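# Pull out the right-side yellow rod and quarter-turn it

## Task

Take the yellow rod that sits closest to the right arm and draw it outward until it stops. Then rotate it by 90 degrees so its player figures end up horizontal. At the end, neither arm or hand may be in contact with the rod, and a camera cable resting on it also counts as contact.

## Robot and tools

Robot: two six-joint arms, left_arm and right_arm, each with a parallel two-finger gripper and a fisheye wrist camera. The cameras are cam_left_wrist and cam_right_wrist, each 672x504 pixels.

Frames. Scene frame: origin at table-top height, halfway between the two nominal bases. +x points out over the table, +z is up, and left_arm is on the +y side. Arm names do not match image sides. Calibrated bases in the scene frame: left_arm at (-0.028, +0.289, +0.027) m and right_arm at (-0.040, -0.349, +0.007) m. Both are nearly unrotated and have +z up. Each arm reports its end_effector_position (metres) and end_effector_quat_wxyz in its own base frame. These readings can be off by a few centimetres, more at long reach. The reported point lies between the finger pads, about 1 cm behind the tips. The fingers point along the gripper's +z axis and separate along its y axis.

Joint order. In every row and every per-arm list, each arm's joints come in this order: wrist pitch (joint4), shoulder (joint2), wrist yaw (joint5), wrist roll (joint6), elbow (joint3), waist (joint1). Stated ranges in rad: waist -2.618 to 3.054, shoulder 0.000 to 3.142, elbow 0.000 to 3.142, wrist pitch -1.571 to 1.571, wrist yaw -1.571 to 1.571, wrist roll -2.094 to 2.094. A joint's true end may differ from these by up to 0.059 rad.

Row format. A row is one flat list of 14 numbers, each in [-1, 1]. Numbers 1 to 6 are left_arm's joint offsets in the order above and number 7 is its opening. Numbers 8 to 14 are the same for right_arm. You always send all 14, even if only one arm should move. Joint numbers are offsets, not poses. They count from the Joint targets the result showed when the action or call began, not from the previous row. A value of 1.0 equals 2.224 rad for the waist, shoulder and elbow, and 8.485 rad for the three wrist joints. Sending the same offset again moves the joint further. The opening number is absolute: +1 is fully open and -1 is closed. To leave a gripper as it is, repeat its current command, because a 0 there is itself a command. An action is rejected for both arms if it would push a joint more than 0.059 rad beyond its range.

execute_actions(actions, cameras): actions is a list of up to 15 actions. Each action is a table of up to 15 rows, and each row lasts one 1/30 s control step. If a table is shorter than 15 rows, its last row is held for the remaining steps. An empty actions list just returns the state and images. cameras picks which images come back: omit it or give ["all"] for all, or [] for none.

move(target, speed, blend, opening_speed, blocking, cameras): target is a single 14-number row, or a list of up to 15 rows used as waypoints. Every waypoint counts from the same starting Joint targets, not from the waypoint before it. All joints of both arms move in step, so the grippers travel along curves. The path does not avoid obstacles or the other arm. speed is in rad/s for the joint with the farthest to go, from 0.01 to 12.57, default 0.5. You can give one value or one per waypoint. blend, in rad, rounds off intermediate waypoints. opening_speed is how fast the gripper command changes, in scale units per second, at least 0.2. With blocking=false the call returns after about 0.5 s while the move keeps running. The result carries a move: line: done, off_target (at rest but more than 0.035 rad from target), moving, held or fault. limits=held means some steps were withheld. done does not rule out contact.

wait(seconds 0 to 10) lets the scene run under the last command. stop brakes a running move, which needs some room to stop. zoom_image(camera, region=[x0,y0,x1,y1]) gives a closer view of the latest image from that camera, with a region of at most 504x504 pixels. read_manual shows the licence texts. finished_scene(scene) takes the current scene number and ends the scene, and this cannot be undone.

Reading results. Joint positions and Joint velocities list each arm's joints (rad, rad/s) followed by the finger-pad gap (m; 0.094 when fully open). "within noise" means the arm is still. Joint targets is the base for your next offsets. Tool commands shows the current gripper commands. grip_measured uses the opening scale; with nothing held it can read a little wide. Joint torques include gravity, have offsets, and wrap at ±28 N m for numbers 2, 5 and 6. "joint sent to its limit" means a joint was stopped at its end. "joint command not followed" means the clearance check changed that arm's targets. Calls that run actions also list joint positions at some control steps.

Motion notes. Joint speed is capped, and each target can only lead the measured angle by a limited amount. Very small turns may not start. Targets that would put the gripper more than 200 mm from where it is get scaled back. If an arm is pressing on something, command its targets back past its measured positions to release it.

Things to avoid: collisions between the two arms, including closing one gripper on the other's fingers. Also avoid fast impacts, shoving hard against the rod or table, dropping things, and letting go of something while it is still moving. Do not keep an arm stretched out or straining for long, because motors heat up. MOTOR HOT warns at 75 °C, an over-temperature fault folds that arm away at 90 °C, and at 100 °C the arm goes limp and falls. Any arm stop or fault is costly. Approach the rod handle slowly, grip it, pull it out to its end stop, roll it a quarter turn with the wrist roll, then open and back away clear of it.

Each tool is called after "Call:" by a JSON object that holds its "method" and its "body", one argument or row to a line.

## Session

Call:
{"method": "execute_actions", "body": {
  "actions": []
}}

Scene clock: 0.00 s.
left_arm: end_effector_position=(+0.4127, +0.0165, +0.1264) grip_measured=+1.000 end_effector_quat_wxyz=(+0.618, -0.002, +0.786, +0.007) | right_arm: end_effector_position=(+0.3903, -0.0463, +0.1052) grip_measured=+1.000 end_effector_quat_wxyz=(+0.587, +0.098, +0.798, -0.097)
Joint names: [wrist pitch, shoulder, wrist yaw, wrist roll, elbow, waist]
Joint positions: left_arm=[0.901 1.55 0.039 0.018 0.411 0.054 0.094] | right_arm=[0.871 1.537 0.276 0.046 0.357 0.003 0.094]
Joint velocities: within noise
Joint torques (N m): no reading
Heat: left arm: 39 °C; right arm: 38 °C.
Joint targets: left_arm=[0.889 1.548 0.039 0.019 0.413 0.054] | right_arm=[0.861 1.534 0.277 0.048 0.360 0.003]
Tool commands: left_gripper/opening=+1.0 right_gripper/opening=+1.0
camera_calibration:
cam_left_wrist: T_world_to_cam=[[-0.0177666, -0.985889, 0.166453, -0.00796993], [-0.580802, -0.125334, -0.804339, 0.378982], [0.813851, -0.110967, -0.570379, -0.140833], [0, 0, 0, 1]] pos_world=[0.334589, 0.0240143, 0.225829]
cam_right_wrist: T_world_to_cam=[[-0.259, -0.939853, 0.222701, 0.0247898], [-0.669431, 0.00846419, -0.742826, 0.372487], [0.696262, -0.341475, -0.631359, -0.103415], [0, 0, 0, 1]] pos_world=[0.327779, -0.0151678, 0.20588]

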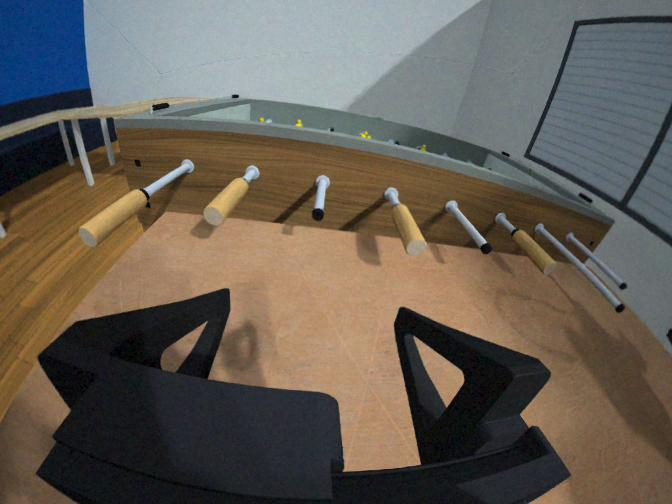

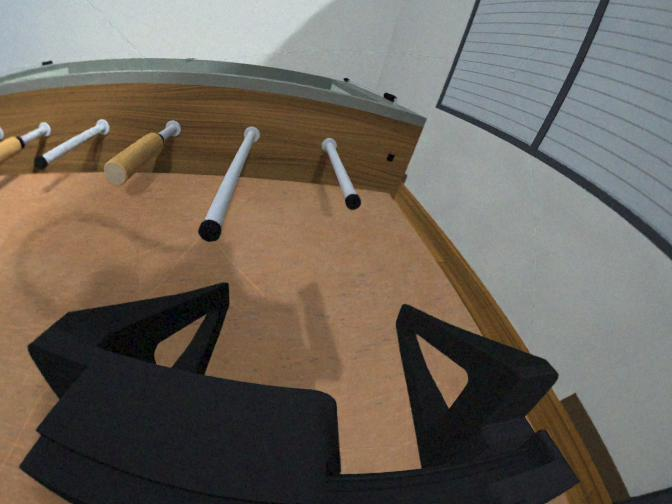

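Call:
{"method": "move", "body": {
  "target": [
    [0,0,0,0,0,0,1,-0.0237,-0.0085,0.0362,-0.0239,0.2428,0.0886,1],
    [0,0,0,0,0,0,1,-0.044,0.3742,0.0657,-0.0651,0.4926,0.2278,1]
  ],
  "speed": 1.2,
  "blend": [0.1,0],
  "cameras": ["cam_right_wrist"]
}}

Scene clock: 51.17 s.
left_arm: end_effector_position=(+0.4127, +0.0165, +0.1264) grip_measured=+1.000 end_effector_quat_wxyz=(+0.618, -0.002, +0.786, +0.007) | right_arm: end_effector_position=(+0.5649, +0.1709, +0.0663) grip_measured=+1.000 end_effector_quat_wxyz=(+0.496, -0.188, +0.778, -0.336)
Joint names: [wrist pitch, shoulder, wrist yaw, wrist roll, elbow, waist]
Joint positions: left_arm=[0.901 1.55 0.039 0.018 0.411 0.054 0.094] | right_arm=[0.496 2.356 0.827 -0.506 1.431 0.516 0.094]
Joint velocities: within noise
Joint torques (N m): left_arm=[1.85 -6.83 0 0.02 5.67 -0.08] | right_arm=[1.43 -10.96 0.35 0.03 7.77 -0.53]
Heat: left arm: 39 °C; right arm: 40 °C.
Joint targets: left_arm=[0.889 1.548 0.039 0.019 0.413 0.054] | right_arm=[0.488 2.367 0.835 -0.505 1.456 0.510]
move: done
camera_calibration:
cam_right_wrist: T_world_to_cam=[[-0.00691964, -0.564219, 0.825596, 0.0362172], [-0.759758, -0.533836, -0.371196, 0.577705], [0.650169, -0.629822, -0.424976, -0.113686], [0, 0, 0, 1]] pos_world=[0.513082, 0.257232, 0.136227]
Images, in order (width x height): cam_right_wrist 672x504.

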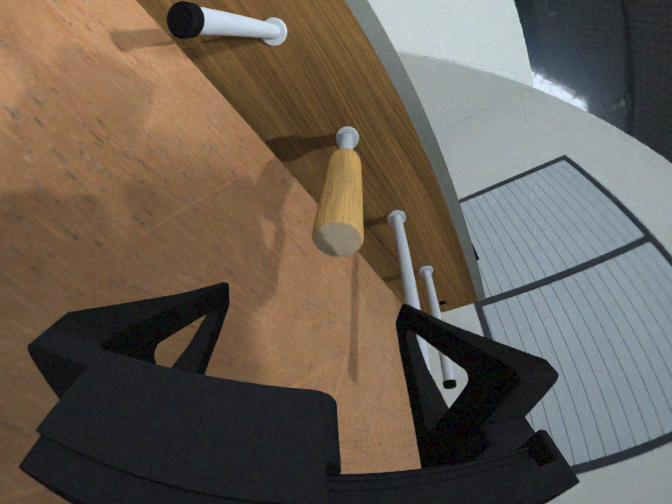

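Call:
{"method": "move", "body": {
  "target": [
    [0,0,0,0,0,0,1,-0.0225,0.1066,-0.0091,-0.0055,0.2077,-0.0387,1],
    [0,0,0,0,0,0,1,-0.0225,0.1066,-0.0091,-0.0055,0.2077,-0.0387,-0.7],
    [0,0,0,0,0,0,1,0.0014,-0.0211,0.0018,0.0013,-0.0297,0.0081,-0.7],
    [0,0,0,0,0,0,1,0.0092,-0.1244,0.0183,0.0154,-0.2057,0.0783,-0.7]
  ],
  "speed": [0.5,0.5,0.45,0.4],
  "blend": [0,0,0.06,0],
  "opening_speed": 1.3,
  "cameras": ["cam_right_wrist"]
}}

Scene clock: 78.80 s.
left_arm: end_effector_position=(+0.4127, +0.0165, +0.1264) grip_measured=+1.000 end_effector_quat_wxyz=(+0.618, -0.002, +0.786, +0.007) | right_arm: end_effector_position=(+0.4762, +0.1780, +0.0714) grip_measured=-0.308 end_effector_quat_wxyz=(+0.512, -0.175, +0.779, -0.317)
Joint names: [wrist pitch, shoulder, wrist yaw, wrist roll, elbow, waist]
Joint positions: left_arm=[0.901 1.55 0.039 0.018 0.411 0.054 0.094] | right_arm=[0.617 2.139 0.918 -0.393 1.053 0.638 0.033]
Joint velocities: within noise
Joint torques (N m): left_arm=[1.85 -6.79 -0.01 0.02 5.64 -0.03] | right_arm=[0.99 -13.75 1.08 0.22 1.32 4.16]
Heat: left arm: 39 °C; right arm: 41 °C.
Joint targets: left_arm=[0.889 1.548 0.039 0.019 0.413 0.054] | right_arm=[0.566 2.090 0.990 -0.374 0.998 0.684]
move: off_target (right_arm); right_arm: the wrist yaw is farthest, 0.073 rad from its target
camera_calibration:
cam_right_wrist: T_world_to_cam=[[-0.0220131, -0.602799, 0.797589, 0.0515458], [-0.745729, -0.52146, -0.414689, 0.51022], [0.665885, -0.603914, -0.438046, -0.0605341], [0, 0, 0, 1]] pos_world=[0.421929, 0.260574, 0.143954]
Images, in order (width x height): cam_right_wrist 672x504.

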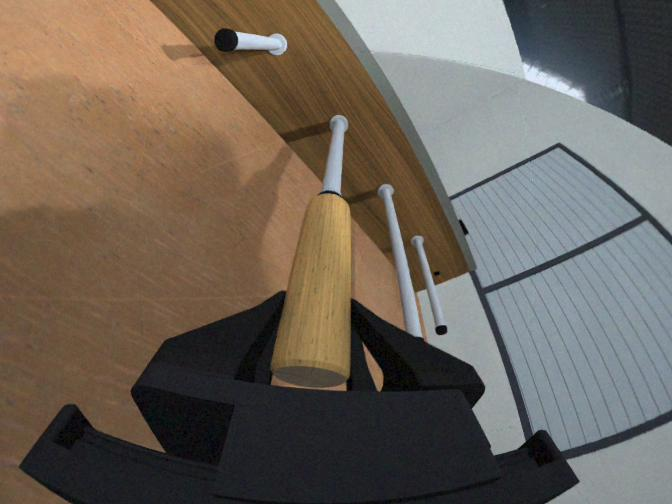

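Call:
{"method": "move", "body": {
  "target": [
    [0,0,0,0,0,0,1,-0.006,-0.0293,-0.0243,0.038,-0.0071,-0.029,-0.7],
    [0,0,0,0,0,0,1,0.0018,-0.0491,-0.0474,0.0777,-0.0382,-0.0531,-0.7],
    [0,0,0,0,0,0,1,0.0224,-0.0482,-0.0705,0.1176,-0.0756,-0.0806,-0.7],
    [0,0,0,0,0,0,1,0.0559,-0.0266,-0.0935,0.1577,-0.1195,-0.1113,-0.7]
  ],
  "blend": [0.08,0.08,0.08,0],
  "speed": 0.7,
  "cameras": ["cam_right_wrist"]
}}

Scene clock: 97.07 s.
left_arm: end_effector_position=(+0.4127, +0.0165, +0.1264) grip_measured=+1.000 end_effector_quat_wxyz=(+0.618, -0.002, +0.786, +0.007) | right_arm: end_effector_position=(+0.4785, +0.1802, +0.0744) grip_measured=-0.309 end_effector_quat_wxyz=(+0.521, +0.247, +0.753, +0.316)
Joint names: [wrist pitch, shoulder, wrist yaw, wrist roll, elbow, waist]
Joint positions: left_arm=[0.901 1.55 0.039 0.018 0.411 0.054 0.094] | right_arm=[0.996 2.048 0.189 0.914 0.788 0.424 0.032]
Joint velocities: within noise
Joint torques (N m): left_arm=[1.87 -6.78 -0.01 0.02 5.65 -0.05] | right_arm=[2.11 -9.87 0.14 0.54 0.7 1.18]
Heat: left arm: 39 °C; right arm: 43 °C.
Joint targets: left_arm=[0.889 1.548 0.039 0.019 0.413 0.054] | right_arm=[1.040 2.031 0.197 0.964 0.732 0.437]
move: off_target (right_arm); right_arm: the elbow is farthest, 0.056 rad from its target
camera_calibration:
cam_right_wrist: T_world_to_cam=[[-0.0284008, -0.801592, -0.597196, 0.193155], [-0.683992, 0.451253, -0.573171, 0.321258], [0.728936, 0.392199, -0.561099, -0.259899], [0, 0, 0, 1]] pos_world=[0.414673, 0.111795, 0.153658]
Images, in order (width x height): cam_right_wrist 672x504.

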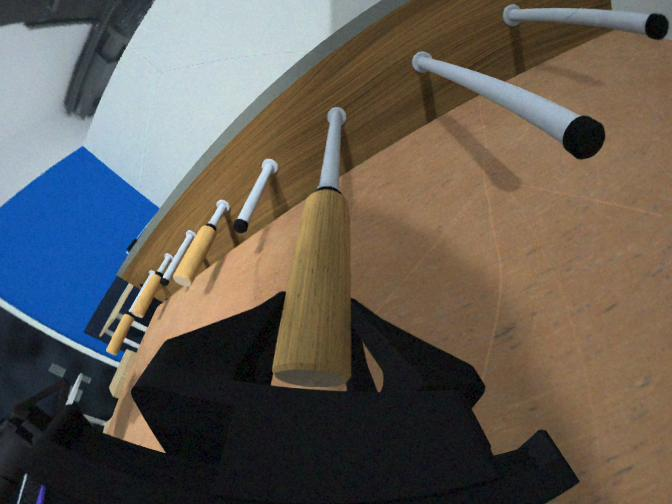

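Call:
{"method": "move", "body": {
  "target": [
    [0,0,0,0,0,0,1,-0.0052,0.0076,-0.0009,-0.0059,0.0252,-0.0058,-0.7],
    [0,0,0,0,0,0,1,-0.0052,0.0076,-0.0009,-0.0059,0.0252,-0.0058,0.05],
    [0,0,0,0,0,0,1,0.0021,-0.0718,0.0169,-0.0042,-0.0967,0.0578,0.05]
  ],
  "speed": [0.4,0.4,0.6],
  "opening_speed": 2,
  "cameras": ["cam_right_wrist"]
}}

Scene clock: 111.47 s.
left_arm: end_effector_position=(+0.4127, +0.0165, +0.1264) grip_measured=+1.000 end_effector_quat_wxyz=(+0.618, -0.002, +0.786, +0.007) | right_arm: end_effector_position=(+0.4039, +0.1862, +0.0710) grip_measured=+0.048 end_effector_quat_wxyz=(+0.519, +0.240, +0.764, +0.298)
Joint names: [wrist pitch, shoulder, wrist yaw, wrist roll, elbow, waist]
Joint positions: left_arm=[0.901 1.55 0.039 0.018 0.411 0.054 0.094] | right_arm=[1.053 1.889 0.329 0.925 0.531 0.56 0.049]
Joint velocities: within noise
Joint torques (N m): left_arm=[1.86 -6.78 0 0 5.63 -0.06] | right_arm=[1.73 -8.14 0.23 0.04 3.18 0.51]
Heat: left arm: 39 °C; right arm: 43 °C.
Joint targets: left_arm=[0.889 1.548 0.039 0.019 0.413 0.054] | right_arm=[1.058 1.871 0.340 0.928 0.517 0.565]
move: done
camera_calibration:
cam_right_wrist: T_world_to_cam=[[-0.0411874, -0.826191, -0.561883, 0.20109], [-0.694806, 0.42781, -0.57812, 0.274636], [0.718017, 0.366588, -0.591663, -0.198499], [0, 0, 0, 1]] pos_world=[0.341627, 0.121414, 0.154317]
Images, in order (width x height): cam_right_wrist 672x504.

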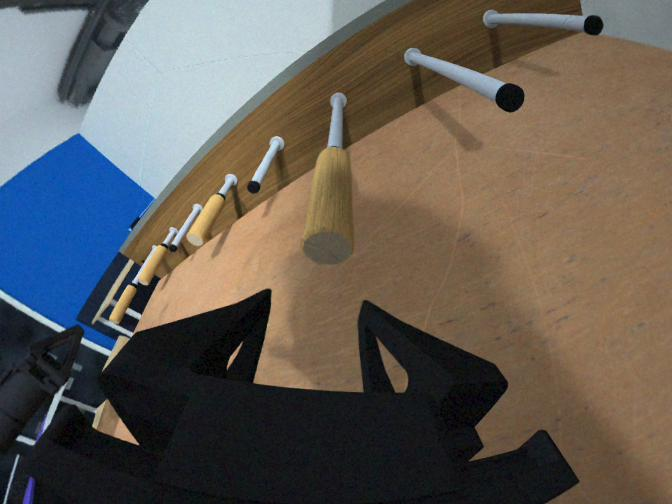

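Call:
{"method": "finished_scene", "body": {
  "scene": 3
}}

The scene is finished: the task was done.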